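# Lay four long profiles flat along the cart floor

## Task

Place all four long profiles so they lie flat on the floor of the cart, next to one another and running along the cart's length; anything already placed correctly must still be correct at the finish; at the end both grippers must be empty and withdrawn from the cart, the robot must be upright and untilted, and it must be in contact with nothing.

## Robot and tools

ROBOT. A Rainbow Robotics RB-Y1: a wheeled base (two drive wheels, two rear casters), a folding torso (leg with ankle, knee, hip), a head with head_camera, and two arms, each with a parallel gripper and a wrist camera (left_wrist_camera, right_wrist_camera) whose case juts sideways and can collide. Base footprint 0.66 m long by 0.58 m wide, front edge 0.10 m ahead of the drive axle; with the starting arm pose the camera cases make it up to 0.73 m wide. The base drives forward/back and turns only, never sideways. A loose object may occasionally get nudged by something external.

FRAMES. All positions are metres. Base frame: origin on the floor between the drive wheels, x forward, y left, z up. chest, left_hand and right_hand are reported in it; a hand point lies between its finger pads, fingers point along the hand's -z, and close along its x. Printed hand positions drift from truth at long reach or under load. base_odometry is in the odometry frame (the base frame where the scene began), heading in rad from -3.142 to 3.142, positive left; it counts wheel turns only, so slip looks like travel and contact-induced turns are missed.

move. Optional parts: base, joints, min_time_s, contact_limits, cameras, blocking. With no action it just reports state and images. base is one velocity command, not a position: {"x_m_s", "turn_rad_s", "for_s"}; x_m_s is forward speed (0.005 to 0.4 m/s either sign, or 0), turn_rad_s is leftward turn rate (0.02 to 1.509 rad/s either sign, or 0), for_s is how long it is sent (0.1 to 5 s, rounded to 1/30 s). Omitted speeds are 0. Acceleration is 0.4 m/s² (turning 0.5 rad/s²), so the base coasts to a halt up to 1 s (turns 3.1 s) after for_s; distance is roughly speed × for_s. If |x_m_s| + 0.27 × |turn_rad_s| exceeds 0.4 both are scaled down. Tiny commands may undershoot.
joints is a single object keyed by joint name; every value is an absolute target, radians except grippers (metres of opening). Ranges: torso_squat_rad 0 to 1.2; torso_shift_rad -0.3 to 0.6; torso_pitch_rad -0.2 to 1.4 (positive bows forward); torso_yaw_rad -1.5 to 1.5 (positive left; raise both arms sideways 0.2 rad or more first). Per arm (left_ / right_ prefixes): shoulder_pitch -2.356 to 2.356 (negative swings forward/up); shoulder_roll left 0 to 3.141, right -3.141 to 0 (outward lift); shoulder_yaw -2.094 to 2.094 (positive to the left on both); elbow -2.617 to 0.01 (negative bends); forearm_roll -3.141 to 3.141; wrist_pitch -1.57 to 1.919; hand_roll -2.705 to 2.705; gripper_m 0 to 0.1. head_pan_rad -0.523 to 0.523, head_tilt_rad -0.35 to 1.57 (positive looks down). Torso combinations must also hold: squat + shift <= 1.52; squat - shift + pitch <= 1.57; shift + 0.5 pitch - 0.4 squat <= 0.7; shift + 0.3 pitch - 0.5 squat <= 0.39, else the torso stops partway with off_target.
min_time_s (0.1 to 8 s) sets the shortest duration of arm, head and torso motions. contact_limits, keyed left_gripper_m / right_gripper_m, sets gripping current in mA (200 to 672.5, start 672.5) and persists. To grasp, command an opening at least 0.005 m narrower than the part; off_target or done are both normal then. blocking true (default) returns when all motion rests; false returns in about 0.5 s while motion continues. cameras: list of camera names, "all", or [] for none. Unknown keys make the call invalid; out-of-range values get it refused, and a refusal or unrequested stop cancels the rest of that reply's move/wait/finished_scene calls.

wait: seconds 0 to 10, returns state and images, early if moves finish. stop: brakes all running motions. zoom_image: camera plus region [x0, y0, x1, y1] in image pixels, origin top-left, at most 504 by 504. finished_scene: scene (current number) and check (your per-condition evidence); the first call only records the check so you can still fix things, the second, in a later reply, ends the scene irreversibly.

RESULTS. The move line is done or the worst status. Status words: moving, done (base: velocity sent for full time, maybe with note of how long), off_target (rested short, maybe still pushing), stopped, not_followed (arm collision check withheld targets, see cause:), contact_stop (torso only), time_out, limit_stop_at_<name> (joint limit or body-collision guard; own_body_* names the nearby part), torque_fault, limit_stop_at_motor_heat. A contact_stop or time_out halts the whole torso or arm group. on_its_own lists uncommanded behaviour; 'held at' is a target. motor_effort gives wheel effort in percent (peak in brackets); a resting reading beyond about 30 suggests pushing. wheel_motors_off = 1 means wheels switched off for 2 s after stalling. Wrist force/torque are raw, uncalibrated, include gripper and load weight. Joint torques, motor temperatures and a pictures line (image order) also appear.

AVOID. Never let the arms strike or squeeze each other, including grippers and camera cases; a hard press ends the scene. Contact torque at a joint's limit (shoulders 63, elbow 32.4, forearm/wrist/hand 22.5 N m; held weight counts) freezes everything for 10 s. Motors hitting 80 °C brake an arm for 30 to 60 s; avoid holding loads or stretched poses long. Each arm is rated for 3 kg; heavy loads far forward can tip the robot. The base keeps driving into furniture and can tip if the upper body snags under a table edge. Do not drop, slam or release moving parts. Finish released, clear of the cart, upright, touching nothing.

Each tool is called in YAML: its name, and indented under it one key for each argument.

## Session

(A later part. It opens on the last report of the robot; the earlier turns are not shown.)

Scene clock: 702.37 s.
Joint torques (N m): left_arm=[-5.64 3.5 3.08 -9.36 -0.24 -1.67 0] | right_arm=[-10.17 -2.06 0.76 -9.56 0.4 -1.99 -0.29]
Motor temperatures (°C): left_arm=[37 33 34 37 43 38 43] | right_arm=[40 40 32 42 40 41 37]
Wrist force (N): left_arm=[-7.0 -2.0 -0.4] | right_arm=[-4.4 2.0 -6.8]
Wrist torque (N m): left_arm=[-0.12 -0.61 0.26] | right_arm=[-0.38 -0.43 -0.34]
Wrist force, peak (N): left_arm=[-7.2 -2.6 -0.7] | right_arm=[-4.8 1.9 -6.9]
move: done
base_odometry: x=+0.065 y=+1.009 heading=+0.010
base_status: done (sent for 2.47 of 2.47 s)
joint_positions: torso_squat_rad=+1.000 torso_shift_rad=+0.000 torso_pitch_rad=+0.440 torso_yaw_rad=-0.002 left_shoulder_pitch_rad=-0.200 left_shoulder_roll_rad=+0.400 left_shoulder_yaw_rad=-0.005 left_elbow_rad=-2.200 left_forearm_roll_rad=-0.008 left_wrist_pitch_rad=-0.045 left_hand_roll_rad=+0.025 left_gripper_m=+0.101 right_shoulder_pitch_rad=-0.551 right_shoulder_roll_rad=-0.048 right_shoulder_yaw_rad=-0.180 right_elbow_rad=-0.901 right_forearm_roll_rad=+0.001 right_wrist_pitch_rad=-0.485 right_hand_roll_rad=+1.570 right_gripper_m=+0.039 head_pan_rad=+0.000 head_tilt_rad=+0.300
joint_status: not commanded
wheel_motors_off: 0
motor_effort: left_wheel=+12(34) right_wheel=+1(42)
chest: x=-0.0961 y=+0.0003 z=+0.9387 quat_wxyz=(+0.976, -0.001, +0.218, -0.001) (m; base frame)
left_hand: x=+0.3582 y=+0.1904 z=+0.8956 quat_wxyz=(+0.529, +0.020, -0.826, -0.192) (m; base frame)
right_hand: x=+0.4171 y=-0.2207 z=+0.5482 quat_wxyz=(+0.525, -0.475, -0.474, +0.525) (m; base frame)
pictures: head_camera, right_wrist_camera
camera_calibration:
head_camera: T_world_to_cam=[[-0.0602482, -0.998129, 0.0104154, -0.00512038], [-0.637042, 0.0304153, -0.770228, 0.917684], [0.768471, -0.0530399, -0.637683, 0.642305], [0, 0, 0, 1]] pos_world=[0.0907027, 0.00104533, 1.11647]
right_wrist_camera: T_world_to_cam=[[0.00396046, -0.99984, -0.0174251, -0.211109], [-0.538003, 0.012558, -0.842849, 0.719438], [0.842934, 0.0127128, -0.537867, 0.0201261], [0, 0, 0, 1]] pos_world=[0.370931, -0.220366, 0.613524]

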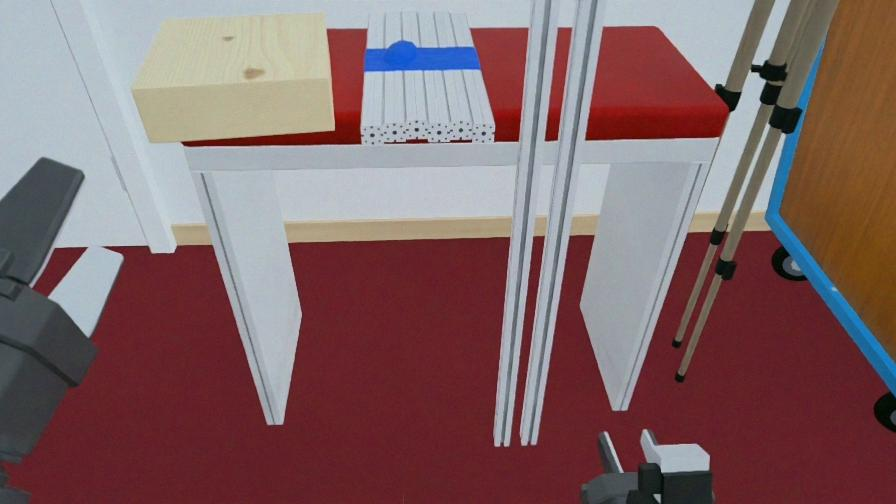

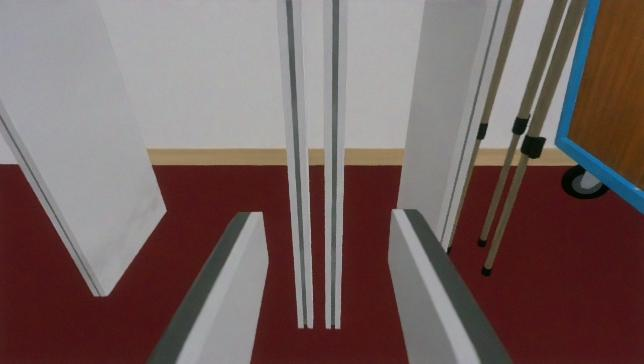

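move:
  base: {"turn_rad_s":-0.06,"for_s":0.37}
  cameras: []

move:
  base: {"x_m_s":0.2,"for_s":1.4}
  joints: {"head_tilt_rad":0.7,"head_pan_rad":-0.2}
  cameras: ["head_camera","right_wrist_camera"]

Scene clock: 709.23 s.
Joint torques (N m): left_arm=[-6.41 2.91 2.62 -9.41 0 -1.57 0.29] | right_arm=[-10.21 -2.45 0.35 -9.5 0.28 -2.29 -0.31]
Motor temperatures (°C): left_arm=[37 33 34 38 43 38 43] | right_arm=[39 40 32 42 40 41 37]
Wrist force (N): left_arm=[-6.8 -2.4 -0.6] | right_arm=[-4.5 1.8 -6.7]
Wrist torque (N m): left_arm=[-0.08 -0.60 0.27] | right_arm=[-0.35 -0.44 -0.34]
Wrist force, peak (N): left_arm=[-7.5 -2.3 -0.9] | right_arm=[-4.6 1.9 -7.1]
move: done
base_odometry: x=+0.065 y=+1.009 heading=-0.011
base_status: done (sent for 0.37 of 0.37 s)
joint_positions: torso_squat_rad=+1.000 torso_shift_rad=+0.000 torso_pitch_rad=+0.440 torso_yaw_rad=-0.002 left_shoulder_pitch_rad=-0.200 left_shoulder_roll_rad=+0.400 left_shoulder_yaw_rad=-0.005 left_elbow_rad=-2.200 left_forearm_roll_rad=-0.008 left_wrist_pitch_rad=-0.045 left_hand_roll_rad=+0.025 left_gripper_m=+0.101 right_shoulder_pitch_rad=-0.551 right_shoulder_roll_rad=-0.048 right_shoulder_yaw_rad=-0.180 right_elbow_rad=-0.901 right_forearm_roll_rad=+0.001 right_wrist_pitch_rad=-0.485 right_hand_roll_rad=+1.570 right_gripper_m=+0.039 head_pan_rad=+0.000 head_tilt_rad=+0.300
joint_status: not commanded
wheel_motors_off: 0
motor_effort: left_wheel=+13(35) right_wheel=+2(20)
chest: x=-0.0961 y=+0.0003 z=+0.9387 quat_wxyz=(+0.976, -0.001, +0.218, -0.001) (m; base frame)
left_hand: x=+0.3582 y=+0.1904 z=+0.8956 quat_wxyz=(+0.529, +0.020, -0.826, -0.192) (m; base frame)
right_hand: x=+0.4171 y=-0.2207 z=+0.5482 quat_wxyz=(+0.525, -0.475, -0.474, +0.525) (m; base frame)
pictures: none
No camera images: "cameras" was empty.

Scene clock: 711.50 s.
Joint torques (N m): left_arm=[-5.92 3.01 2.97 -9.14 -0.15 -1.65 0.14] | right_arm=[-10.23 -2.36 0.69 -9.32 0.42 -2.08 -0.42]
Motor temperatures (°C): left_arm=[36 33 34 38 43 38 43] | right_arm=[39 40 32 42 40 41 37]
Wrist force (N): left_arm=[-6.6 -2.2 -0.7] | right_arm=[-4.4 1.5 -6.7]
Wrist torque (N m): left_arm=[-0.10 -0.58 0.27] | right_arm=[-0.35 -0.43 -0.35]
Wrist force, peak (N): left_arm=[-7.3 -2.1 -1.2] | right_arm=[-4.5 1.8 -7.3]
move: done
base_odometry: x=+0.345 y=+1.006 heading=-0.012
base_status: done (sent for 1.4 of 1.4 s)
joint_positions: torso_squat_rad=+1.000 torso_shift_rad=+0.000 torso_pitch_rad=+0.440 torso_yaw_rad=-0.002 left_shoulder_pitch_rad=-0.200 left_shoulder_roll_rad=+0.400 left_shoulder_yaw_rad=-0.005 left_elbow_rad=-2.200 left_forearm_roll_rad=-0.008 left_wrist_pitch_rad=-0.045 left_hand_roll_rad=+0.025 left_gripper_m=+0.101 right_shoulder_pitch_rad=-0.551 right_shoulder_roll_rad=-0.048 right_shoulder_yaw_rad=-0.180 right_elbow_rad=-0.901 right_forearm_roll_rad=+0.001 right_wrist_pitch_rad=-0.485 right_hand_roll_rad=+1.570 right_gripper_m=+0.039 head_pan_rad=-0.200 head_tilt_rad=+0.700
joint_status: all done
wheel_motors_off: 0
motor_effort: left_wheel=-4(45) right_wheel=+3(41)
chest: x=-0.0961 y=+0.0003 z=+0.9387 quat_wxyz=(+0.976, -0.001, +0.218, -0.001) (m; base frame)
left_hand: x=+0.3582 y=+0.1904 z=+0.8956 quat_wxyz=(+0.529, +0.020, -0.826, -0.192) (m; base frame)
right_hand: x=+0.4171 y=-0.2207 z=+0.5482 quat_wxyz=(+0.525, -0.475, -0.474, +0.525) (m; base frame)
pictures: head_camera, right_wrist_camera
camera_calibration:
head_camera: T_world_to_cam=[[-0.230385, -0.966091, 0.116584, -0.121479], [-0.870068, 0.150855, -0.46928, 0.585591], [0.43578, -0.209551, -0.87532, 0.909216], [0, 0, 0, 1]] pos_world=[0.0852996, -0.015172, 1.08482]
right_wrist_camera: T_world_to_cam=[[0.00396243, -0.99984, -0.0174274, -0.211107], [-0.537994, 0.012559, -0.842855, 0.71944], [0.842939, 0.0127156, -0.537858, 0.0201228], [0, 0, 0, 1]] pos_world=[0.370929, -0.220365, 0.613528]

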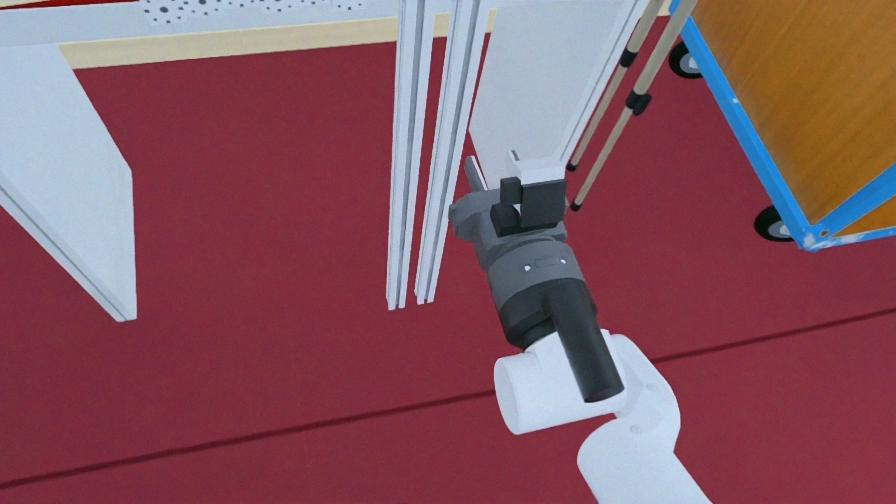

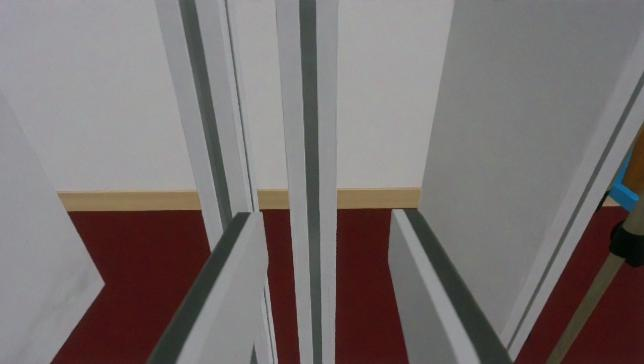

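move:
  base: {"turn_rad_s":0.05,"for_s":0.32}
  cameras: ["right_wrist_camera"]

Scene clock: 715.50 s.
Joint torques (N m): left_arm=[-6.12 3.13 3.41 -8.98 -0.11 -1.54 0.34] | right_arm=[-10.47 -1.77 1.04 -9.27 0.28 -2.12 -0.27]
Motor temperatures (°C): left_arm=[36 33 34 38 43 38 43] | right_arm=[39 40 32 42 40 41 37]
Wrist force (N): left_arm=[-6.6 -2.4 -0.4] | right_arm=[-4.4 1.7 -7.0]
Wrist torque (N m): left_arm=[-0.07 -0.54 0.29] | right_arm=[-0.35 -0.44 -0.35]
Wrist force, peak (N): left_arm=[-7.4 -2.0 -1.0] | right_arm=[-4.7 1.8 -7.1]
move: done
base_odometry: x=+0.345 y=+1.006 heading=+0.004
base_status: done (sent for 0.33 of 0.33 s)
joint_positions: torso_squat_rad=+1.000 torso_shift_rad=+0.000 torso_pitch_rad=+0.440 torso_yaw_rad=-0.002 left_shoulder_pitch_rad=-0.200 left_shoulder_roll_rad=+0.400 left_shoulder_yaw_rad=-0.005 left_elbow_rad=-2.200 left_forearm_roll_rad=-0.008 left_wrist_pitch_rad=-0.045 left_hand_roll_rad=+0.025 left_gripper_m=+0.101 right_shoulder_pitch_rad=-0.551 right_shoulder_roll_rad=-0.048 right_shoulder_yaw_rad=-0.180 right_elbow_rad=-0.901 right_forearm_roll_rad=+0.001 right_wrist_pitch_rad=-0.485 right_hand_roll_rad=+1.570 right_gripper_m=+0.039 head_pan_rad=-0.200 head_tilt_rad=+0.700
joint_status: not commanded
wheel_motors_off: 0
motor_effort: left_wheel=-10(31) right_wheel=+6(33)
chest: x=-0.0961 y=+0.0003 z=+0.9387 quat_wxyz=(+0.976, -0.001, +0.218, -0.001) (m; base frame)
left_hand: x=+0.3582 y=+0.1904 z=+0.8956 quat_wxyz=(+0.529, +0.020, -0.826, -0.192) (m; base frame)
right_hand: x=+0.4171 y=-0.2207 z=+0.5482 quat_wxyz=(+0.525, -0.475, -0.474, +0.525) (m; base frame)
pictures: right_wrist_camera
camera_calibration:
right_wrist_camera: T_world_to_cam=[[0.0039566, -0.99984, -0.0174249, -0.21111], [-0.538006, 0.0125599, -0.842848, 0.719431], [0.842932, 0.0127095, -0.53787, 0.0201348], [0, 0, 0, 1]] pos_world=[0.370921, -0.220368, 0.613522]

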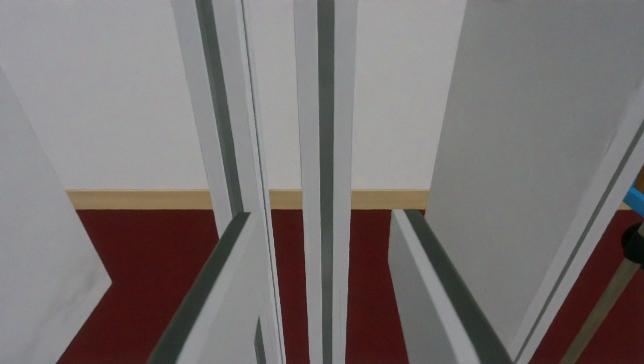

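move:
  base: {"x_m_s":0.12,"for_s":0.9}
  cameras: ["right_wrist_camera","head_camera"]

Scene clock: 721.70 s.
Joint torques (N m): left_arm=[-6.51 3.2 2.93 -9.36 0.04 -1.8 -0.12] | right_arm=[-9.62 -2.48 0.39 -9.68 0.33 -2.16 -0.15]
Motor temperatures (°C): left_arm=[36 33 34 38 43 38 43] | right_arm=[39 40 32 42 40 41 37]
Wrist force (N): left_arm=[-6.9 -2.2 -0.3] | right_arm=[-4.6 1.6 -6.9]
Wrist torque (N m): left_arm=[-0.08 -0.58 0.26] | right_arm=[-0.34 -0.44 -0.35]
Wrist force, peak (N): left_arm=[-7.4 -2.3 -0.7] | right_arm=[-4.6 1.7 -7.3]
move: done
base_odometry: x=+0.453 y=+1.007 heading=+0.006
base_status: done (sent for 0.9 of 0.9 s)
joint_positions: torso_squat_rad=+1.000 torso_shift_rad=+0.000 torso_pitch_rad=+0.440 torso_yaw_rad=-0.002 left_shoulder_pitch_rad=-0.200 left_shoulder_roll_rad=+0.400 left_shoulder_yaw_rad=-0.005 left_elbow_rad=-2.200 left_forearm_roll_rad=-0.008 left_wrist_pitch_rad=-0.045 left_hand_roll_rad=+0.025 left_gripper_m=+0.101 right_shoulder_pitch_rad=-0.551 right_shoulder_roll_rad=-0.048 right_shoulder_yaw_rad=-0.180 right_elbow_rad=-0.901 right_forearm_roll_rad=+0.001 right_wrist_pitch_rad=-0.485 right_hand_roll_rad=+1.570 right_gripper_m=+0.039 head_pan_rad=-0.200 head_tilt_rad=+0.700
joint_status: not commanded
wheel_motors_off: 0
motor_effort: left_wheel=+14(52) right_wheel=-18(36)
chest: x=-0.0962 y=+0.0003 z=+0.9387 quat_wxyz=(+0.976, -0.001, +0.218, -0.001) (m; base frame)
left_hand: x=+0.3582 y=+0.1904 z=+0.8956 quat_wxyz=(+0.529, +0.020, -0.826, -0.192) (m; base frame)
right_hand: x=+0.4171 y=-0.2207 z=+0.5482 quat_wxyz=(+0.525, -0.475, -0.474, +0.525) (m; base frame)
pictures: head_camera, right_wrist_camera
camera_calibration:
head_camera: T_world_to_cam=[[-0.230388, -0.966091, 0.116578, -0.121477], [-0.870057, 0.150856, -0.469301, 0.5856], [0.435801, -0.209551, -0.875309, 0.909216], [0, 0, 0, 1]] pos_world=[0.0852811, -0.015172, 1.08483]
right_wrist_camera: T_world_to_cam=[[0.00396115, -0.99984, -0.0174264, -0.211108], [-0.537974, 0.0125591, -0.842868, 0.719447], [0.842952, 0.0127137, -0.537839, 0.0201187], [0, 0, 0, 1]] pos_world=[0.370921, -0.220366, 0.61354]

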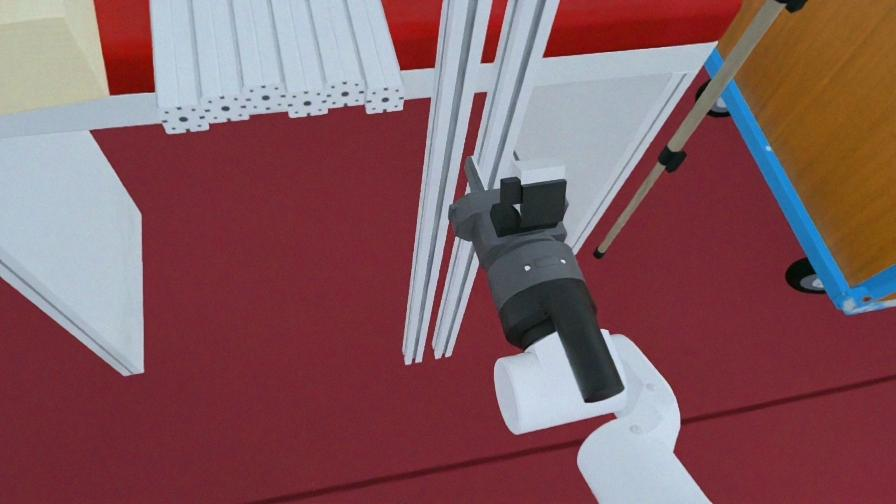

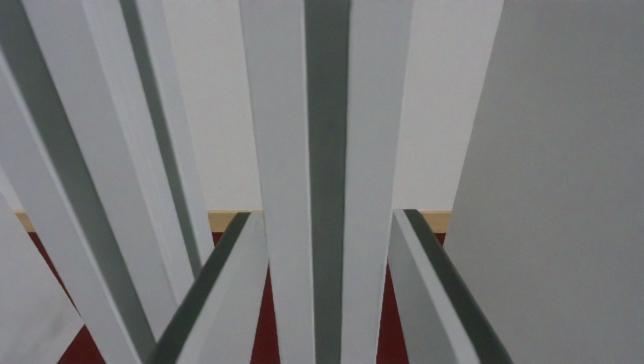

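move:
  base: {"x_m_s":0.05,"for_s":0.12}
  cameras: []

move:
  joints: {"right_gripper_m":0.015}
  cameras: []

move:
  joints: {"torso_squat_rad":0.9}
  min_time_s: 1
  cameras: ["right_wrist_camera"]

move:
  base: {"x_m_s":-0.2,"for_s":1.6}
  joints: {"head_tilt_rad":0.3}
  cameras: ["head_camera"]

Scene clock: 731.70 s.
Joint torques (N m): left_arm=[-5.54 2.82 3.41 -9.13 0.11 -1.81 0.04] | right_arm=[-10.05 -1.99 0.65 -9.52 0.29 -2.08 -0.32]
Motor temperatures (°C): left_arm=[36 33 34 38 43 38 43] | right_arm=[38 40 32 42 40 41 37]
Wrist force (N): left_arm=[-6.8 -2.1 -0.7] | right_arm=[-4.5 1.7 -6.8]
Wrist torque (N m): left_arm=[-0.08 -0.59 0.27] | right_arm=[-0.35 -0.43 -0.34]
Wrist force, peak (N): left_arm=[-7.5 -2.1 -1.2] | right_arm=[-4.9 2.1 -7.3]
move: done
base_odometry: x=+0.460 y=+1.007 heading=+0.006
base_status: done (sent for 0.13 of 0.13 s)
joint_positions: torso_squat_rad=+1.000 torso_shift_rad=+0.000 torso_pitch_rad=+0.440 torso_yaw_rad=-0.002 left_shoulder_pitch_rad=-0.200 left_shoulder_roll_rad=+0.400 left_shoulder_yaw_rad=-0.005 left_elbow_rad=-2.200 left_forearm_roll_rad=-0.008 left_wrist_pitch_rad=-0.045 left_hand_roll_rad=+0.025 left_gripper_m=+0.101 right_shoulder_pitch_rad=-0.551 right_shoulder_roll_rad=-0.048 right_shoulder_yaw_rad=-0.180 right_elbow_rad=-0.901 right_forearm_roll_rad=+0.001 right_wrist_pitch_rad=-0.485 right_hand_roll_rad=+1.570 right_gripper_m=+0.039 head_pan_rad=-0.200 head_tilt_rad=+0.700
joint_status: not commanded
wheel_motors_off: 0
motor_effort: left_wheel=+13(44) right_wheel=-14(33)
chest: x=-0.0961 y=+0.0003 z=+0.9387 quat_wxyz=(+0.976, -0.001, +0.218, -0.001) (m; base frame)
left_hand: x=+0.3582 y=+0.1904 z=+0.8956 quat_wxyz=(+0.529, +0.020, -0.826, -0.192) (m; base frame)
right_hand: x=+0.4171 y=-0.2207 z=+0.5482 quat_wxyz=(+0.525, -0.475, -0.474, +0.525) (m; base frame)
pictures: none
No camera images: "cameras" was empty.

Scene clock: 732.43 s.
Joint torques (N m): left_arm=[-6.03 3.07 2.62 -9.42 -0.23 -1.47 0.13] | right_arm=[-9.81 -2.84 0.12 -9.63 0.66 -2.11 0.12]
Motor temperatures (°C): left_arm=[36 33 34 38 43 38 43] | right_arm=[38 40 32 42 40 41 37]
Wrist force (N): left_arm=[-7.2 -2.2 -0.8] | right_arm=[-3.2 2.3 -6.6]
Wrist torque (N m): left_arm=[-0.11 -0.62 0.29] | right_arm=[-0.27 -0.48 -1.01]
Wrist force, peak (N): left_arm=[-7.1 -2.3 -0.6] | right_arm=[-4.7 2.0 -7.3]
move: off_target
base_odometry: x=+0.460 y=+1.007 heading=+0.006
base_status: not commanded
joint_positions: torso_squat_rad=+1.000 torso_shift_rad=+0.000 torso_pitch_rad=+0.440 torso_yaw_rad=-0.002 left_shoulder_pitch_rad=-0.200 left_shoulder_roll_rad=+0.400 left_shoulder_yaw_rad=-0.005 left_elbow_rad=-2.200 left_forearm_roll_rad=-0.008 left_wrist_pitch_rad=-0.045 left_hand_roll_rad=+0.025 left_gripper_m=+0.101 right_shoulder_pitch_rad=-0.551 right_shoulder_roll_rad=-0.048 right_shoulder_yaw_rad=-0.180 right_elbow_rad=-0.901 right_forearm_roll_rad=+0.001 right_wrist_pitch_rad=-0.485 right_hand_roll_rad=+1.570 right_gripper_m=+0.030 head_pan_rad=-0.200 head_tilt_rad=+0.700
joint_status: right_gripper_m off_target (ended at +0.030, target +0.015)
wheel_motors_off: 0
motor_effort: left_wheel=+13(14) right_wheel=-13(15)
chest: x=-0.0961 y=+0.0003 z=+0.9387 quat_wxyz=(+0.976, -0.001, +0.218, -0.001) (m; base frame)
left_hand: x=+0.3582 y=+0.1904 z=+0.8956 quat_wxyz=(+0.529, +0.020, -0.826, -0.192) (m; base frame)
right_hand: x=+0.4171 y=-0.2207 z=+0.5482 quat_wxyz=(+0.525, -0.474, -0.474, +0.525) (m; base frame)
pictures: none
No camera images: "cameras" was empty.

Scene clock: 733.73 s.
Joint torques (N m): left_arm=[-6.08 3.09 3.26 -8.63 -0.07 -1.51 0.26] | right_arm=[-13.98 -2.56 0.1 -13.59 0.32 -4.49 -0.03]
Motor temperatures (°C): left_arm=[36 33 34 39 43 38 43] | right_arm=[38 39 32 42 40 41 37]
Wrist force (N): left_arm=[-7.0 -2.4 -0.5] | right_arm=[-4.2 11.1 -7.9]
Wrist torque (N m): left_arm=[-0.03 -0.59 0.26] | right_arm=[-0.19 -0.44 -0.36]
Wrist force, peak (N): left_arm=[-7.4 -2.1 -0.6] | right_arm=[-4.9 11.7 -8.0]
move: done
base_odometry: x=+0.460 y=+1.007 heading=+0.006
base_status: not commanded
joint_positions: torso_squat_rad=+0.900 torso_shift_rad=+0.000 torso_pitch_rad=+0.441 torso_yaw_rad=-0.002 left_shoulder_pitch_rad=-0.200 left_shoulder_roll_rad=+0.400 left_shoulder_yaw_rad=-0.005 left_elbow_rad=-2.200 left_forearm_roll_rad=-0.008 left_wrist_pitch_rad=-0.045 left_hand_roll_rad=+0.025 left_gripper_m=+0.101 right_shoulder_pitch_rad=-0.550 right_shoulder_roll_rad=-0.048 right_shoulder_yaw_rad=-0.180 right_elbow_rad=-0.900 right_forearm_roll_rad=+0.001 right_wrist_pitch_rad=-0.484 right_hand_roll_rad=+1.570 right_gripper_m=+0.029 head_pan_rad=-0.200 head_tilt_rad=+0.700
joint_status: all done
wheel_motors_off: 0
motor_effort: left_wheel=+13(14) right_wheel=-13(15)
chest: x=-0.0960 y=+0.0003 z=+0.9955 quat_wxyz=(+0.976, -0.001, +0.218, -0.001) (m; base frame)
left_hand: x=+0.3584 y=+0.1904 z=+0.9523 quat_wxyz=(+0.529, +0.020, -0.826, -0.192) (m; base frame)
right_hand: x=+0.4165 y=-0.2209 z=+0.6038 quat_wxyz=(+0.525, -0.474, -0.473, +0.525) (m; base frame)
pictures: right_wrist_camera
camera_calibration:
right_wrist_camera: T_world_to_cam=[[0.00361589, -0.999842, -0.0173975, -0.21018], [-0.540543, 0.0126826, -0.841221, 0.766055], [0.841309, 0.0124459, -0.540411, 0.0527355], [0, 0, 0, 1]] pos_world=[0.370479, -0.220518, 0.669264]

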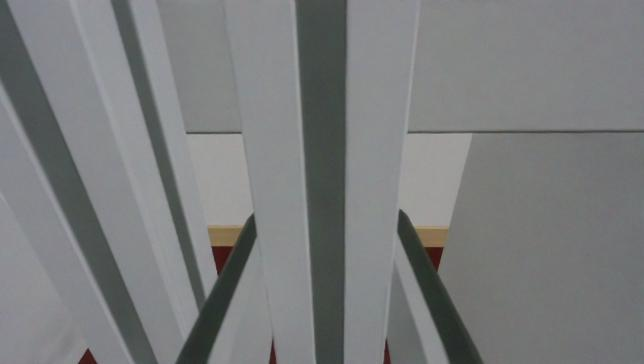

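Scene clock: 736.33 s.
Joint torques (N m): left_arm=[-6.31 3.48 3.23 -9.23 -0.12 -1.68 0.41] | right_arm=[-15.55 -2.65 0.55 -14 0.25 -4.73 0.08]
Motor temperatures (°C): left_arm=[36 33 34 39 43 38 43] | right_arm=[38 39 32 42 40 41 37]
Wrist force (N): left_arm=[-7.0 -2.3 -0.2] | right_arm=[-4.2 10.9 -7.8]
Wrist torque (N m): left_arm=[-0.05 -0.58 0.26] | right_arm=[-0.10 -0.44 -0.38]
Wrist force, peak (N): left_arm=[-7.5 -2.3 -0.7] | right_arm=[-4.3 11.6 -8.9]
move: done
base_odometry: x=+0.140 y=+1.005 heading=+0.007
base_status: done (sent for 1.6 of 1.6 s)
joint_positions: torso_squat_rad=+0.900 torso_shift_rad=+0.000 torso_pitch_rad=+0.440 torso_yaw_rad=-0.002 left_shoulder_pitch_rad=-0.200 left_shoulder_roll_rad=+0.400 left_shoulder_yaw_rad=-0.005 left_elbow_rad=-2.200 left_forearm_roll_rad=-0.008 left_wrist_pitch_rad=-0.045 left_hand_roll_rad=+0.025 left_gripper_m=+0.101 right_shoulder_pitch_rad=-0.550 right_shoulder_roll_rad=-0.048 right_shoulder_yaw_rad=-0.180 right_elbow_rad=-0.900 right_forearm_roll_rad=+0.001 right_wrist_pitch_rad=-0.484 right_hand_roll_rad=+1.570 right_gripper_m=+0.029 head_pan_rad=-0.200 head_tilt_rad=+0.300
joint_status: all done
wheel_motors_off: 0
motor_effort: left_wheel=+18(36) right_wheel=-18(41)
chest: x=-0.0961 y=+0.0003 z=+0.9955 quat_wxyz=(+0.976, -0.001, +0.218, -0.001) (m; base frame)
left_hand: x=+0.3583 y=+0.1904 z=+0.9523 quat_wxyz=(+0.529, +0.020, -0.826, -0.192) (m; base frame)
right_hand: x=+0.4163 y=-0.2209 z=+0.6038 quat_wxyz=(+0.525, -0.474, -0.473, +0.525) (m; base frame)
pictures: head_camera
camera_calibration:
head_camera: T_world_to_cam=[[-0.238532, -0.966537, 0.0943853, -0.102105], [-0.627153, 0.0791068, -0.774869, 0.96685], [0.741473, -0.244025, -0.625036, 0.664051], [0, 0, 0, 1]] pos_world=[0.0896316, -0.0131282, 1.17387]

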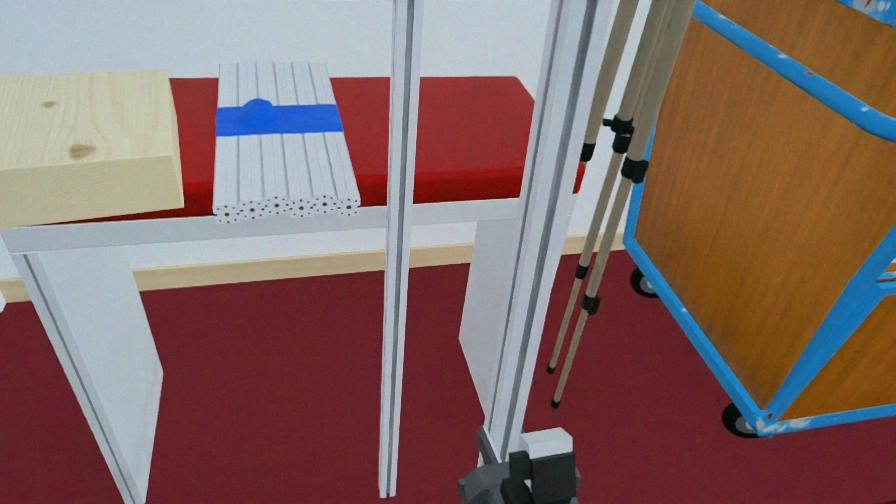

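move:
  base: {"turn_rad_s":-0.5,"for_s":3.19}
  cameras: []

move:
  base: {"x_m_s":0.3,"for_s":4.45}
  cameras: []

move:
  base: {"turn_rad_s":0.5,"for_s":3.11}
  cameras: ["head_camera"]

Scene clock: 746.87 s.
Joint torques (N m): left_arm=[-6.37 2.71 3.29 -9.06 0.04 -1.5 0.09] | right_arm=[-15.25 -2.45 0.48 -13.89 0.29 -4.44 -0.26]
Motor temperatures (°C): left_arm=[36 33 34 39 43 38 43] | right_arm=[38 39 32 43 40 42 37]
Wrist force (N): left_arm=[-7.1 -2.5 -0.2] | right_arm=[-4.2 11.0 -7.7]
Wrist torque (N m): left_arm=[0.00 -0.59 0.26] | right_arm=[-0.24 -0.42 -0.37]
Wrist force, peak (N): left_arm=[-7.4 -2.2 -0.6] | right_arm=[-4.5 11.3 -8.0]
move: done
base_odometry: x=+0.140 y=+1.005 heading=-1.593
base_status: done (sent for 3.2 of 3.2 s)
joint_positions: torso_squat_rad=+0.900 torso_shift_rad=+0.000 torso_pitch_rad=+0.440 torso_yaw_rad=-0.002 left_shoulder_pitch_rad=-0.200 left_shoulder_roll_rad=+0.400 left_shoulder_yaw_rad=-0.005 left_elbow_rad=-2.200 left_forearm_roll_rad=-0.008 left_wrist_pitch_rad=-0.045 left_hand_roll_rad=+0.025 left_gripper_m=+0.101 right_shoulder_pitch_rad=-0.550 right_shoulder_roll_rad=-0.048 right_shoulder_yaw_rad=-0.180 right_elbow_rad=-0.900 right_forearm_roll_rad=+0.001 right_wrist_pitch_rad=-0.484 right_hand_roll_rad=+1.570 right_gripper_m=+0.029 head_pan_rad=-0.200 head_tilt_rad=+0.300
joint_status: not commanded
wheel_motors_off: 0
motor_effort: left_wheel=+12(44) right_wheel=+0(42)
chest: x=-0.0961 y=+0.0003 z=+0.9955 quat_wxyz=(+0.976, -0.001, +0.218, -0.001) (m; base frame)
left_hand: x=+0.3583 y=+0.1904 z=+0.9523 quat_wxyz=(+0.529, +0.020, -0.826, -0.192) (m; base frame)
right_hand: x=+0.4164 y=-0.2209 z=+0.6038 quat_wxyz=(+0.525, -0.474, -0.473, +0.525) (m; base frame)
pictures: none
No camera images: "cameras" was empty.

Scene clock: 752.57 s.
Joint torques (N m): left_arm=[-6.31 2.85 3.47 -9.46 -0.1 -1.57 0.22] | right_arm=[-14.09 -2.8 0.12 -13.7 0.19 -4.54 -0.24]
Motor temperatures (°C): left_arm=[36 33 34 39 43 38 43] | right_arm=[38 39 32 43 40 42 37]
Wrist force (N): left_arm=[-7.0 -2.1 -0.7] | right_arm=[-4.3 11.2 -7.7]
Wrist torque (N m): left_arm=[-0.06 -0.56 0.26] | right_arm=[-0.37 -0.42 -0.36]
Wrist force, peak (N): left_arm=[-7.7 -2.2 -0.6] | right_arm=[-4.3 11.5 -8.6]
move: done
base_odometry: x=+0.110 y=-0.335 heading=-1.592
base_status: done (sent for 4.47 of 4.47 s)
joint_positions: torso_squat_rad=+0.900 torso_shift_rad=+0.000 torso_pitch_rad=+0.441 torso_yaw_rad=-0.002 left_shoulder_pitch_rad=-0.200 left_shoulder_roll_rad=+0.400 left_shoulder_yaw_rad=-0.005 left_elbow_rad=-2.200 left_forearm_roll_rad=-0.008 left_wrist_pitch_rad=-0.045 left_hand_roll_rad=+0.025 left_gripper_m=+0.101 right_shoulder_pitch_rad=-0.550 right_shoulder_roll_rad=-0.048 right_shoulder_yaw_rad=-0.180 right_elbow_rad=-0.900 right_forearm_roll_rad=+0.001 right_wrist_pitch_rad=-0.484 right_hand_roll_rad=+1.570 right_gripper_m=+0.029 head_pan_rad=-0.200 head_tilt_rad=+0.300
joint_status: not commanded
wheel_motors_off: 0
motor_effort: left_wheel=+3(47) right_wheel=-6(41)
chest: x=-0.0960 y=+0.0003 z=+0.9955 quat_wxyz=(+0.976, -0.001, +0.218, -0.001) (m; base frame)
left_hand: x=+0.3584 y=+0.1904 z=+0.9523 quat_wxyz=(+0.529, +0.020, -0.826, -0.192) (m; base frame)
right_hand: x=+0.4165 y=-0.2209 z=+0.6038 quat_wxyz=(+0.525, -0.474, -0.473, +0.525) (m; base frame)
pictures: none
No camera images: "cameras" was empty.

Scene clock: 757.00 s.
Joint torques (N m): left_arm=[-5.74 3.24 3.77 -9.16 -0.13 -1.66 0.01] | right_arm=[-14.76 -2.82 0.35 -13.79 0.34 -4.51 -0.1]
Motor temperatures (°C): left_arm=[36 33 34 39 43 38 43] | right_arm=[38 39 32 43 40 42 37]
Wrist force (N): left_arm=[-7.2 -2.1 -0.4] | right_arm=[-4.4 11.0 -7.6]
Wrist torque (N m): left_arm=[-0.06 -0.57 0.22] | right_arm=[-0.24 -0.45 -0.33]
Wrist force, peak (N): left_arm=[-7.3 -2.4 -0.3] | right_arm=[-4.3 11.2 -8.2]
move: done
base_odometry: x=+0.110 y=-0.335 heading=-0.043
base_status: done (sent for 3.1 of 3.1 s)
joint_positions: torso_squat_rad=+0.900 torso_shift_rad=+0.000 torso_pitch_rad=+0.441 torso_yaw_rad=-0.002 left_shoulder_pitch_rad=-0.200 left_shoulder_roll_rad=+0.400 left_shoulder_yaw_rad=-0.005 left_elbow_rad=-2.200 left_forearm_roll_rad=-0.008 left_wrist_pitch_rad=-0.045 left_hand_roll_rad=+0.025 left_gripper_m=+0.101 right_shoulder_pitch_rad=-0.550 right_shoulder_roll_rad=-0.048 right_shoulder_yaw_rad=-0.180 right_elbow_rad=-0.900 right_forearm_roll_rad=+0.001 right_wrist_pitch_rad=-0.484 right_hand_roll_rad=+1.570 right_gripper_m=+0.029 head_pan_rad=-0.200 head_tilt_rad=+0.300
joint_status: not commanded
wheel_motors_off: 0
motor_effort: left_wheel=+2(39) right_wheel=+11(33)
chest: x=-0.0960 y=+0.0003 z=+0.9955 quat_wxyz=(+0.976, -0.001, +0.218, -0.001) (m; base frame)
left_hand: x=+0.3584 y=+0.1904 z=+0.9523 quat_wxyz=(+0.529, +0.020, -0.826, -0.192) (m; base frame)
right_hand: x=+0.4164 y=-0.2209 z=+0.6038 quat_wxyz=(+0.525, -0.474, -0.473, +0.525) (m; base frame)
pictures: head_camera
camera_calibration:
head_camera: T_world_to_cam=[[-0.238523, -0.966538, 0.0944029, -0.102107], [-0.627287, 0.079131, -0.774758, 0.966788], [0.741362, -0.244015, -0.625171, 0.664099], [0, 0, 0, 1]] pos_world=[0.0897607, -0.0131423, 1.17384]

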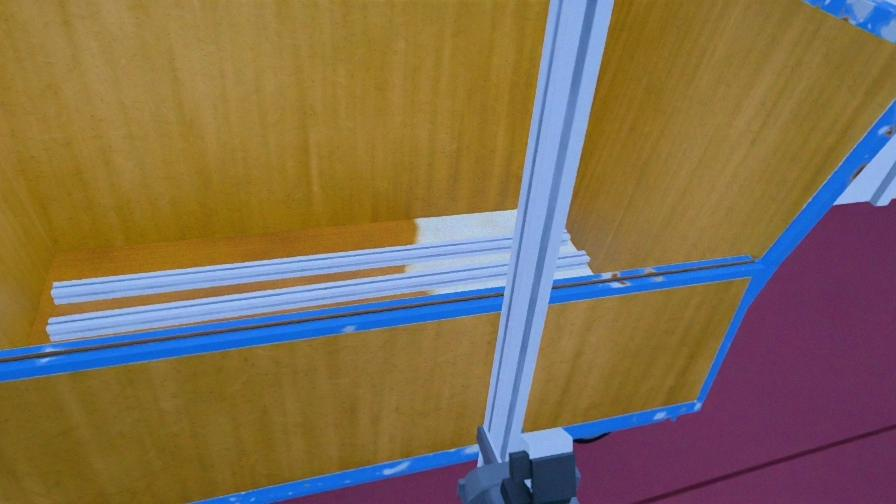

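move:
  base: {"turn_rad_s":0.1,"for_s":0.92}
  joints: {"right_hand_roll_rad":-0.042,"left_shoulder_pitch_rad":-1.3,"left_shoulder_roll_rad":0.3,"left_elbow_rad":-2.0,"head_pan_rad":0}
  min_time_s: 2
  cameras: []

move:
  joints: {"torso_squat_rad":0.85,"torso_shift_rad":0.45,"torso_pitch_rad":1.05,"right_shoulder_pitch_rad":-1.685,"right_shoulder_roll_rad":-0.39,"right_shoulder_yaw_rad":-0.347,"right_elbow_rad":-1.951,"right_wrist_pitch_rad":1.793,"left_shoulder_pitch_rad":-1.7,"left_shoulder_roll_rad":0.5,"head_tilt_rad":-0.1}
  min_time_s: 3
  cameras: ["head_camera"]

move:
  joints: {"right_shoulder_pitch_rad":-2.128,"right_shoulder_roll_rad":-0.539,"right_shoulder_yaw_rad":-0.294,"right_elbow_rad":-0.967,"right_wrist_pitch_rad":1.673,"left_shoulder_pitch_rad":-2.2}
  min_time_s: 2
  cameras: ["head_camera"]

Scene clock: 784.70 s.
Joint torques (N m): left_arm=[-17.12 2.54 3.38 -3.99 -0.27 -0.52 0.32] | right_arm=[-14.91 -2.01 0.54 -13.75 0.44 -4.67 0.17]
Motor temperatures (°C): left_arm=[36 33 34 39 43 38 43] | right_arm=[38 39 32 44 40 43 37]
Wrist force (N): left_arm=[-3.3 -1.7 2.8] | right_arm=[-19.7 -4.8 -7.7]
Wrist torque (N m): left_arm=[-0.07 -0.39 0.24] | right_arm=[0.03 -0.62 -0.38]
Wrist force, peak (N): left_arm=[-7.4 -2.1 0.4] | right_arm=[-20.2 -4.9 -8.0]
move: done
base_odometry: x=+0.110 y=-0.335 heading=+0.050
base_status: done (sent for 0.93 of 0.93 s)
joint_positions: torso_squat_rad=+0.900 torso_shift_rad=+0.000 torso_pitch_rad=+0.441 torso_yaw_rad=-0.002 left_shoulder_pitch_rad=-1.300 left_shoulder_roll_rad=+0.300 left_shoulder_yaw_rad=-0.005 left_elbow_rad=-2.000 left_forearm_roll_rad=-0.008 left_wrist_pitch_rad=-0.045 left_hand_roll_rad=+0.025 left_gripper_m=+0.101 right_shoulder_pitch_rad=-0.550 right_shoulder_roll_rad=-0.048 right_shoulder_yaw_rad=-0.180 right_elbow_rad=-0.900 right_forearm_roll_rad=+0.001 right_wrist_pitch_rad=-0.484 right_hand_roll_rad=-0.042 right_gripper_m=+0.029 head_pan_rad=+0.000 head_tilt_rad=+0.300
joint_status: all done
wheel_motors_off: 0
motor_effort: left_wheel=+1(17) right_wheel=+13(38)
chest: x=-0.0960 y=+0.0003 z=+0.9955 quat_wxyz=(+0.976, -0.001, +0.218, -0.001) (m; base frame)
left_hand: x=+0.3104 y=+0.0633 z=+1.3465 quat_wxyz=(+0.122, -0.085, -0.977, -0.152) (m; base frame)
right_hand: x=+0.4164 y=-0.2209 z=+0.6038 quat_wxyz=(+0.743, +0.013, -0.669, -0.015) (m; base frame)
pictures: none
No camera images: "cameras" was empty.

Scene clock: 788.93 s.
Joint torques (N m): left_arm=[-18.09 4.78 3.29 -5.9 -0.06 -0.71 0.06] | right_arm=[-21.83 -10.13 -0.05 -10.98 0.41 -3.49 -0.02]
Motor temperatures (°C): left_arm=[36 33 34 39 43 38 43] | right_arm=[38 39 32 44 40 43 37]
Wrist force (N): left_arm=[-4.4 -1.8 2.3] | right_arm=[-16.1 -4.5 -17.2]
Wrist torque (N m): left_arm=[-0.03 -0.45 0.26] | right_arm=[-0.12 -0.59 -0.39]
Wrist force, peak (N): left_arm=[-5.0 -1.7 3.0] | right_arm=[-16.7 -4.1 -18.3]
move: done
base_odometry: x=+0.110 y=-0.335 heading=+0.050
base_status: not commanded
joint_positions: torso_squat_rad=+0.850 torso_shift_rad=+0.450 torso_pitch_rad=+1.051 torso_yaw_rad=-0.002 left_shoulder_pitch_rad=-1.700 left_shoulder_roll_rad=+0.500 left_shoulder_yaw_rad=-0.005 left_elbow_rad=-2.000 left_forearm_roll_rad=-0.008 left_wrist_pitch_rad=-0.045 left_hand_roll_rad=+0.025 left_gripper_m=+0.101 right_shoulder_pitch_rad=-1.684 right_shoulder_roll_rad=-0.389 right_shoulder_yaw_rad=-0.347 right_elbow_rad=-1.950 right_forearm_roll_rad=+0.001 right_wrist_pitch_rad=+1.793 right_hand_roll_rad=-0.042 right_gripper_m=+0.029 head_pan_rad=+0.000 head_tilt_rad=-0.100
joint_status: all done
wheel_motors_off: 0
motor_effort: left_wheel=-6(7) right_wheel=+10(19)
chest: x=+0.2416 y=+0.0003 z=+0.8502 quat_wxyz=(+0.865, -0.001, +0.502, -0.001) (m; base frame)
left_hand: x=+0.7283 y=+0.0638 z=+1.0952 quat_wxyz=(+0.207, -0.081, -0.961, -0.164) (m; base frame)
right_hand: x=+0.8262 y=-0.2201 z=+0.7282 quat_wxyz=(+0.921, +0.007, -0.388, -0.019) (m; base frame)
pictures: head_camera
camera_calibration:
head_camera: T_world_to_cam=[[-0.0560926, -0.99816, 0.0230053, 0.00834817], [-0.784028, 0.0297694, -0.620011, 0.967849], [0.618185, -0.0528148, -0.784256, 0.407564], [0, 0, 0, 1]] pos_world=[0.50734, 0.00104591, 0.919519]

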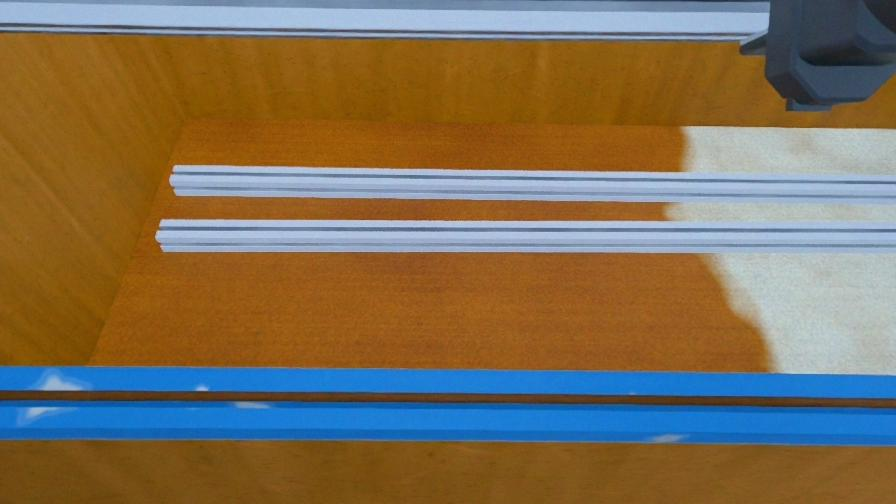

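Scene clock: 791.23 s.
Joint torques (N m): left_arm=[-17 4.63 2.07 -1.49 0.02 0.2 0.12] | right_arm=[-28.18 -11.12 1.4 -12.82 0.54 -1.74 -0.02]
Motor temperatures (°C): left_arm=[36 33 34 39 43 38 43] | right_arm=[39 39 32 44 40 43 37]
Wrist force (N): left_arm=[-1.5 -1.2 3.0] | right_arm=[-10.8 -4.5 -20.8]
Wrist torque (N m): left_arm=[-0.11 -0.29 0.28] | right_arm=[0.27 -0.52 -0.33]
Wrist force, peak (N): left_arm=[-4.8 -1.8 2.7] | right_arm=[-17.4 -3.9 -18.1]
move: done
base_odometry: x=+0.110 y=-0.335 heading=+0.050
base_status: not commanded
joint_positions: torso_squat_rad=+0.850 torso_shift_rad=+0.450 torso_pitch_rad=+1.051 torso_yaw_rad=-0.002 left_shoulder_pitch_rad=-2.200 left_shoulder_roll_rad=+0.500 left_shoulder_yaw_rad=-0.005 left_elbow_rad=-2.000 left_forearm_roll_rad=-0.008 left_wrist_pitch_rad=-0.045 left_hand_roll_rad=+0.025 left_gripper_m=+0.101 right_shoulder_pitch_rad=-2.127 right_shoulder_roll_rad=-0.538 right_shoulder_yaw_rad=-0.294 right_elbow_rad=-0.966 right_forearm_roll_rad=+0.001 right_wrist_pitch_rad=+1.673 right_hand_roll_rad=-0.042 right_gripper_m=+0.029 head_pan_rad=+0.000 head_tilt_rad=-0.100
joint_status: all done
wheel_motors_off: 0
motor_effort: left_wheel=-7(8) right_wheel=+11(12)
chest: x=+0.2416 y=+0.0003 z=+0.8502 quat_wxyz=(+0.865, -0.001, +0.502, -0.001) (m; base frame)
left_hand: x=+0.5723 y=+0.0800 z=+1.2806 quat_wxyz=(-0.035, -0.095, -0.988, -0.116) (m; base frame)
right_hand: x=+0.9002 y=-0.2201 z=+0.6767 quat_wxyz=(+0.980, +0.003, -0.197, -0.020) (m; base frame)
pictures: head_camera
camera_calibration:
head_camera: T_world_to_cam=[[-0.0560922, -0.998161, 0.0230001, 0.00835176], [-0.784026, 0.0297721, -0.620013, 0.96785], [0.618188, -0.0528106, -0.784254, 0.407562], [0, 0, 0, 1]] pos_world=[0.507338, 0.00104504, 0.919519]

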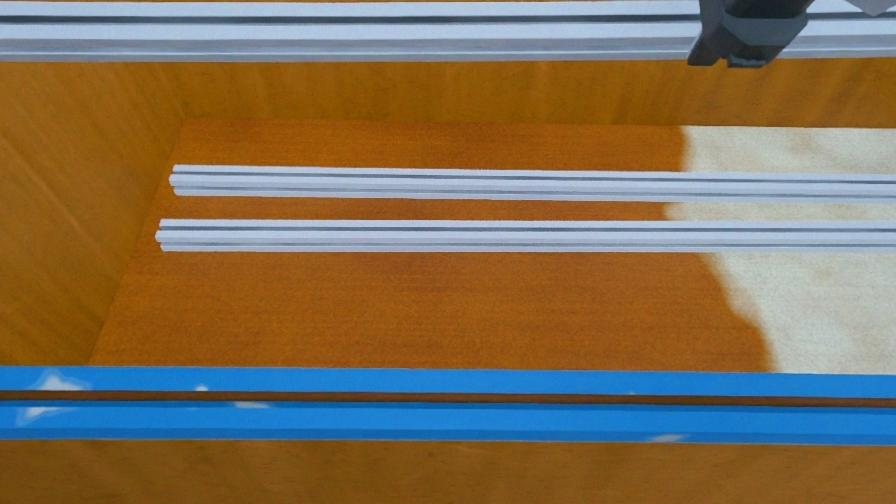

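move:
  base: {"x_m_s":0.2,"for_s":1.19}
  cameras: ["head_camera"]

move:
  joints: {"torso_squat_rad":0.95,"torso_shift_rad":0.45,"torso_pitch_rad":1.05,"right_shoulder_pitch_rad":-1.694,"right_shoulder_roll_rad":-0.394,"right_shoulder_yaw_rad":-0.346,"right_elbow_rad":-1.041,"right_wrist_pitch_rad":1.493}
  min_time_s: 3

Scene clock: 817.80 s.
Joint torques (N m): left_arm=[-17.33 3.78 2 -1.24 0.06 0.25 0.41] | right_arm=[-28.79 -10.9 1.56 -13.44 0.47 -1.68 -0.03]
Motor temperatures (°C): left_arm=[37 33 34 37 43 38 43] | right_arm=[41 40 32 44 40 42 37]
Wrist force (N): left_arm=[-1.7 -1.3 2.9] | right_arm=[-10.6 -4.5 -20.6]
Wrist torque (N m): left_arm=[-0.12 -0.32 0.26] | right_arm=[0.06 -0.52 -0.39]
Wrist force, peak (N): left_arm=[-2.0 -1.2 3.6] | right_arm=[-11.8 -5.0 -21.4]
move: done
base_odometry: x=+0.350 y=-0.323 heading=+0.050
base_status: done (sent for 1.2 of 1.2 s)
joint_positions: torso_squat_rad=+0.850 torso_shift_rad=+0.450 torso_pitch_rad=+1.051 torso_yaw_rad=-0.002 left_shoulder_pitch_rad=-2.200 left_shoulder_roll_rad=+0.500 left_shoulder_yaw_rad=-0.005 left_elbow_rad=-2.000 left_forearm_roll_rad=-0.008 left_wrist_pitch_rad=-0.045 left_hand_roll_rad=+0.025 left_gripper_m=+0.101 right_shoulder_pitch_rad=-2.127 right_shoulder_roll_rad=-0.538 right_shoulder_yaw_rad=-0.294 right_elbow_rad=-0.966 right_forearm_roll_rad=+0.001 right_wrist_pitch_rad=+1.673 right_hand_roll_rad=-0.042 right_gripper_m=+0.029 head_pan_rad=+0.000 head_tilt_rad=-0.100
joint_status: not commanded
wheel_motors_off: 0
motor_effort: left_wheel=-5(18) right_wheel=+3(36)
chest: x=+0.2417 y=+0.0003 z=+0.8502 quat_wxyz=(+0.865, -0.001, +0.502, -0.001) (m; base frame)
left_hand: x=+0.5724 y=+0.0800 z=+1.2805 quat_wxyz=(-0.035, -0.095, -0.988, -0.116) (m; base frame)
right_hand: x=+0.9002 y=-0.2201 z=+0.6765 quat_wxyz=(+0.980, +0.003, -0.197, -0.020) (m; base frame)
pictures: head_camera
camera_calibration:
head_camera: T_world_to_cam=[[-0.0560889, -0.998161, 0.0230081, 0.00834857], [-0.784115, 0.0297721, -0.619901, 0.967797], [0.618076, -0.0528106, -0.784342, 0.407592], [0, 0, 0, 1]] pos_world=[0.50741, 0.00104504, 0.919439]

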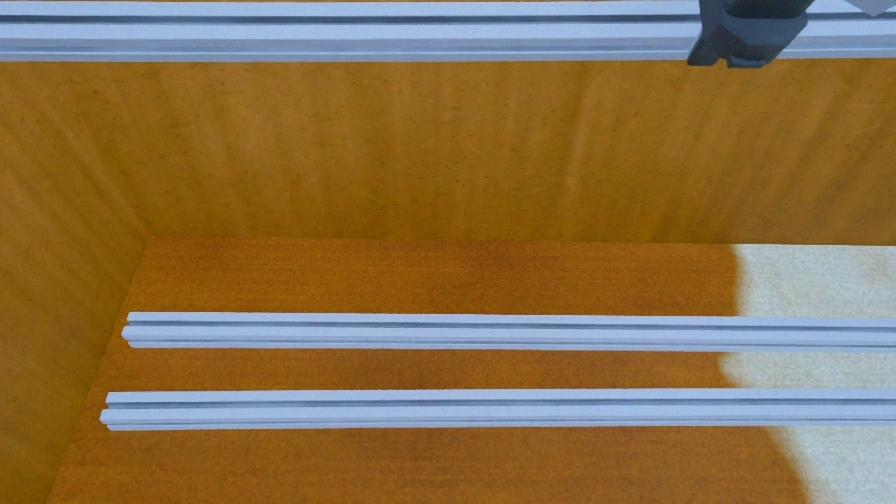

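Scene clock: 821.10 s.
Joint torques (N m): left_arm=[-17.6 4.4 2.24 -1.14 -0.04 0.27 0.08] | right_arm=[-22.27 -8.05 -0.45 -13.62 0.36 -1.05 -0.08]
Motor temperatures (°C): left_arm=[37 33 33 37 43 38 43] | right_arm=[41 40 32 44 40 42 37]
Wrist force (N): left_arm=[-1.8 -1.0 3.3] | right_arm=[-8.0 -4.2 -21.7]
Wrist torque (N m): left_arm=[-0.16 -0.35 0.27] | right_arm=[-0.04 -0.52 -0.39]
Wrist force, peak (N): left_arm=[-2.2 -1.2 3.4] | right_arm=[-10.8 -5.2 -20.8]
move: done
base_odometry: x=+0.350 y=-0.323 heading=+0.050
base_status: not commanded
joint_positions: torso_squat_rad=+0.950 torso_shift_rad=+0.450 torso_pitch_rad=+1.051 torso_yaw_rad=-0.002 left_shoulder_pitch_rad=-2.200 left_shoulder_roll_rad=+0.500 left_shoulder_yaw_rad=-0.005 left_elbow_rad=-2.000 left_forearm_roll_rad=-0.008 left_wrist_pitch_rad=-0.045 left_hand_roll_rad=+0.025 left_gripper_m=+0.101 right_shoulder_pitch_rad=-1.693 right_shoulder_roll_rad=-0.394 right_shoulder_yaw_rad=-0.346 right_elbow_rad=-1.040 right_forearm_roll_rad=+0.001 right_wrist_pitch_rad=+1.493 right_hand_roll_rad=-0.042 right_gripper_m=+0.029 head_pan_rad=+0.000 head_tilt_rad=-0.100
joint_status: all done
wheel_motors_off: 0
motor_effort: left_wheel=-5(6) right_wheel=+1(6)
chest: x=+0.2177 y=+0.0002 z=+0.8010 quat_wxyz=(+0.865, -0.001, +0.501, -0.001) (m; base frame)
left_hand: x=+0.5483 y=+0.0800 z=+1.2314 quat_wxyz=(-0.036, -0.095, -0.988, -0.116) (m; base frame)
right_hand: x=+0.7820 y=-0.2211 z=+0.4140 quat_wxyz=(+0.995, +0.000, -0.099, -0.021) (m; base frame)
pictures: head_camera, left_wrist_camera, right_wrist_camera
camera_calibration:
head_camera: T_world_to_cam=[[-0.0560967, -0.998161, 0.0229889, 0.00814964], [-0.783904, 0.0297722, -0.620168, 0.918671], [0.618343, -0.0528105, -0.784132, 0.38357], [0, 0, 0, 1]] pos_world=[0.483428, 0.00104036, 0.870313]
left_wrist_camera: T_world_to_cam=[[-0.971682, 0.223485, -0.0767386, 0.608783], [-0.115886, -0.733735, -0.669479, 0.978555], [-0.205925, -0.641628, 0.738856, -0.666779], [0, 0, 0, 1]] pos_world=[0.567638, 0.154122, 1.19449]
right_wrist_camera: T_world_to_cam=[[-0.977468, 0.0595348, -0.202513, 0.863089], [-0.0384155, 0.893205, 0.448005, 0.0722945], [0.207557, 0.44569, -0.870793, 0.370842], [0, 0, 0, 1]] pos_world=[0.769449, -0.281238, 0.465325]

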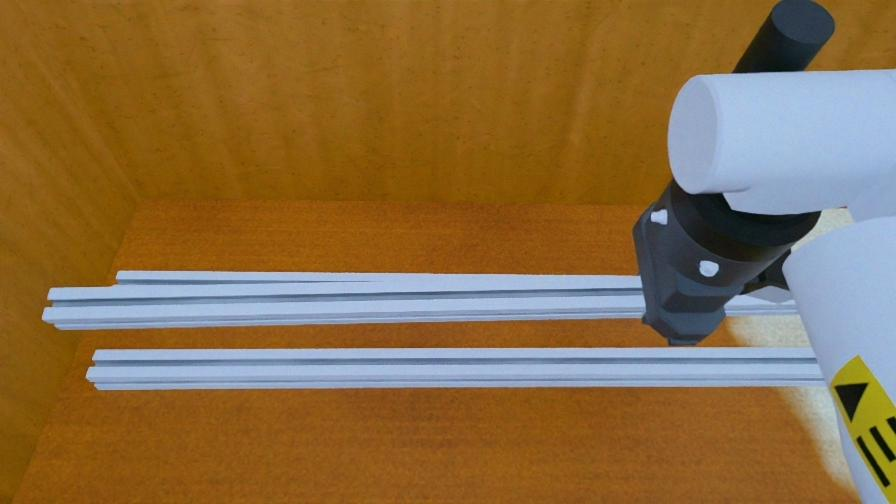

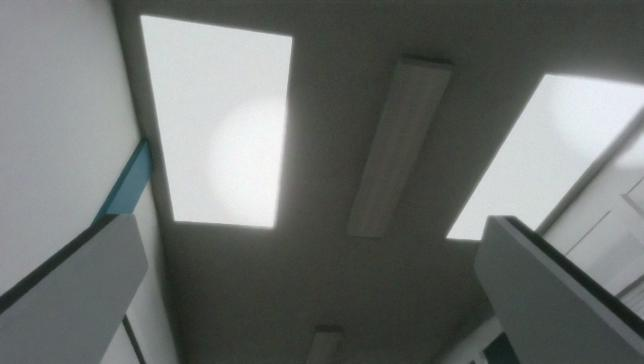

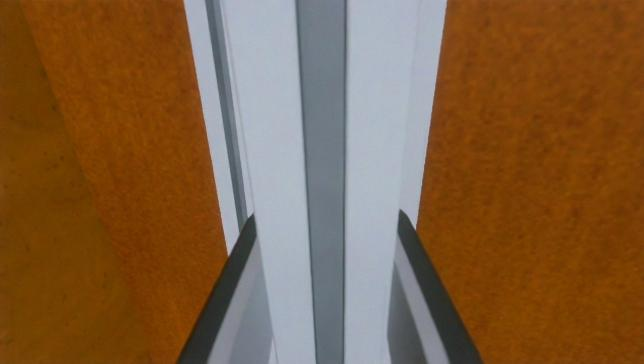

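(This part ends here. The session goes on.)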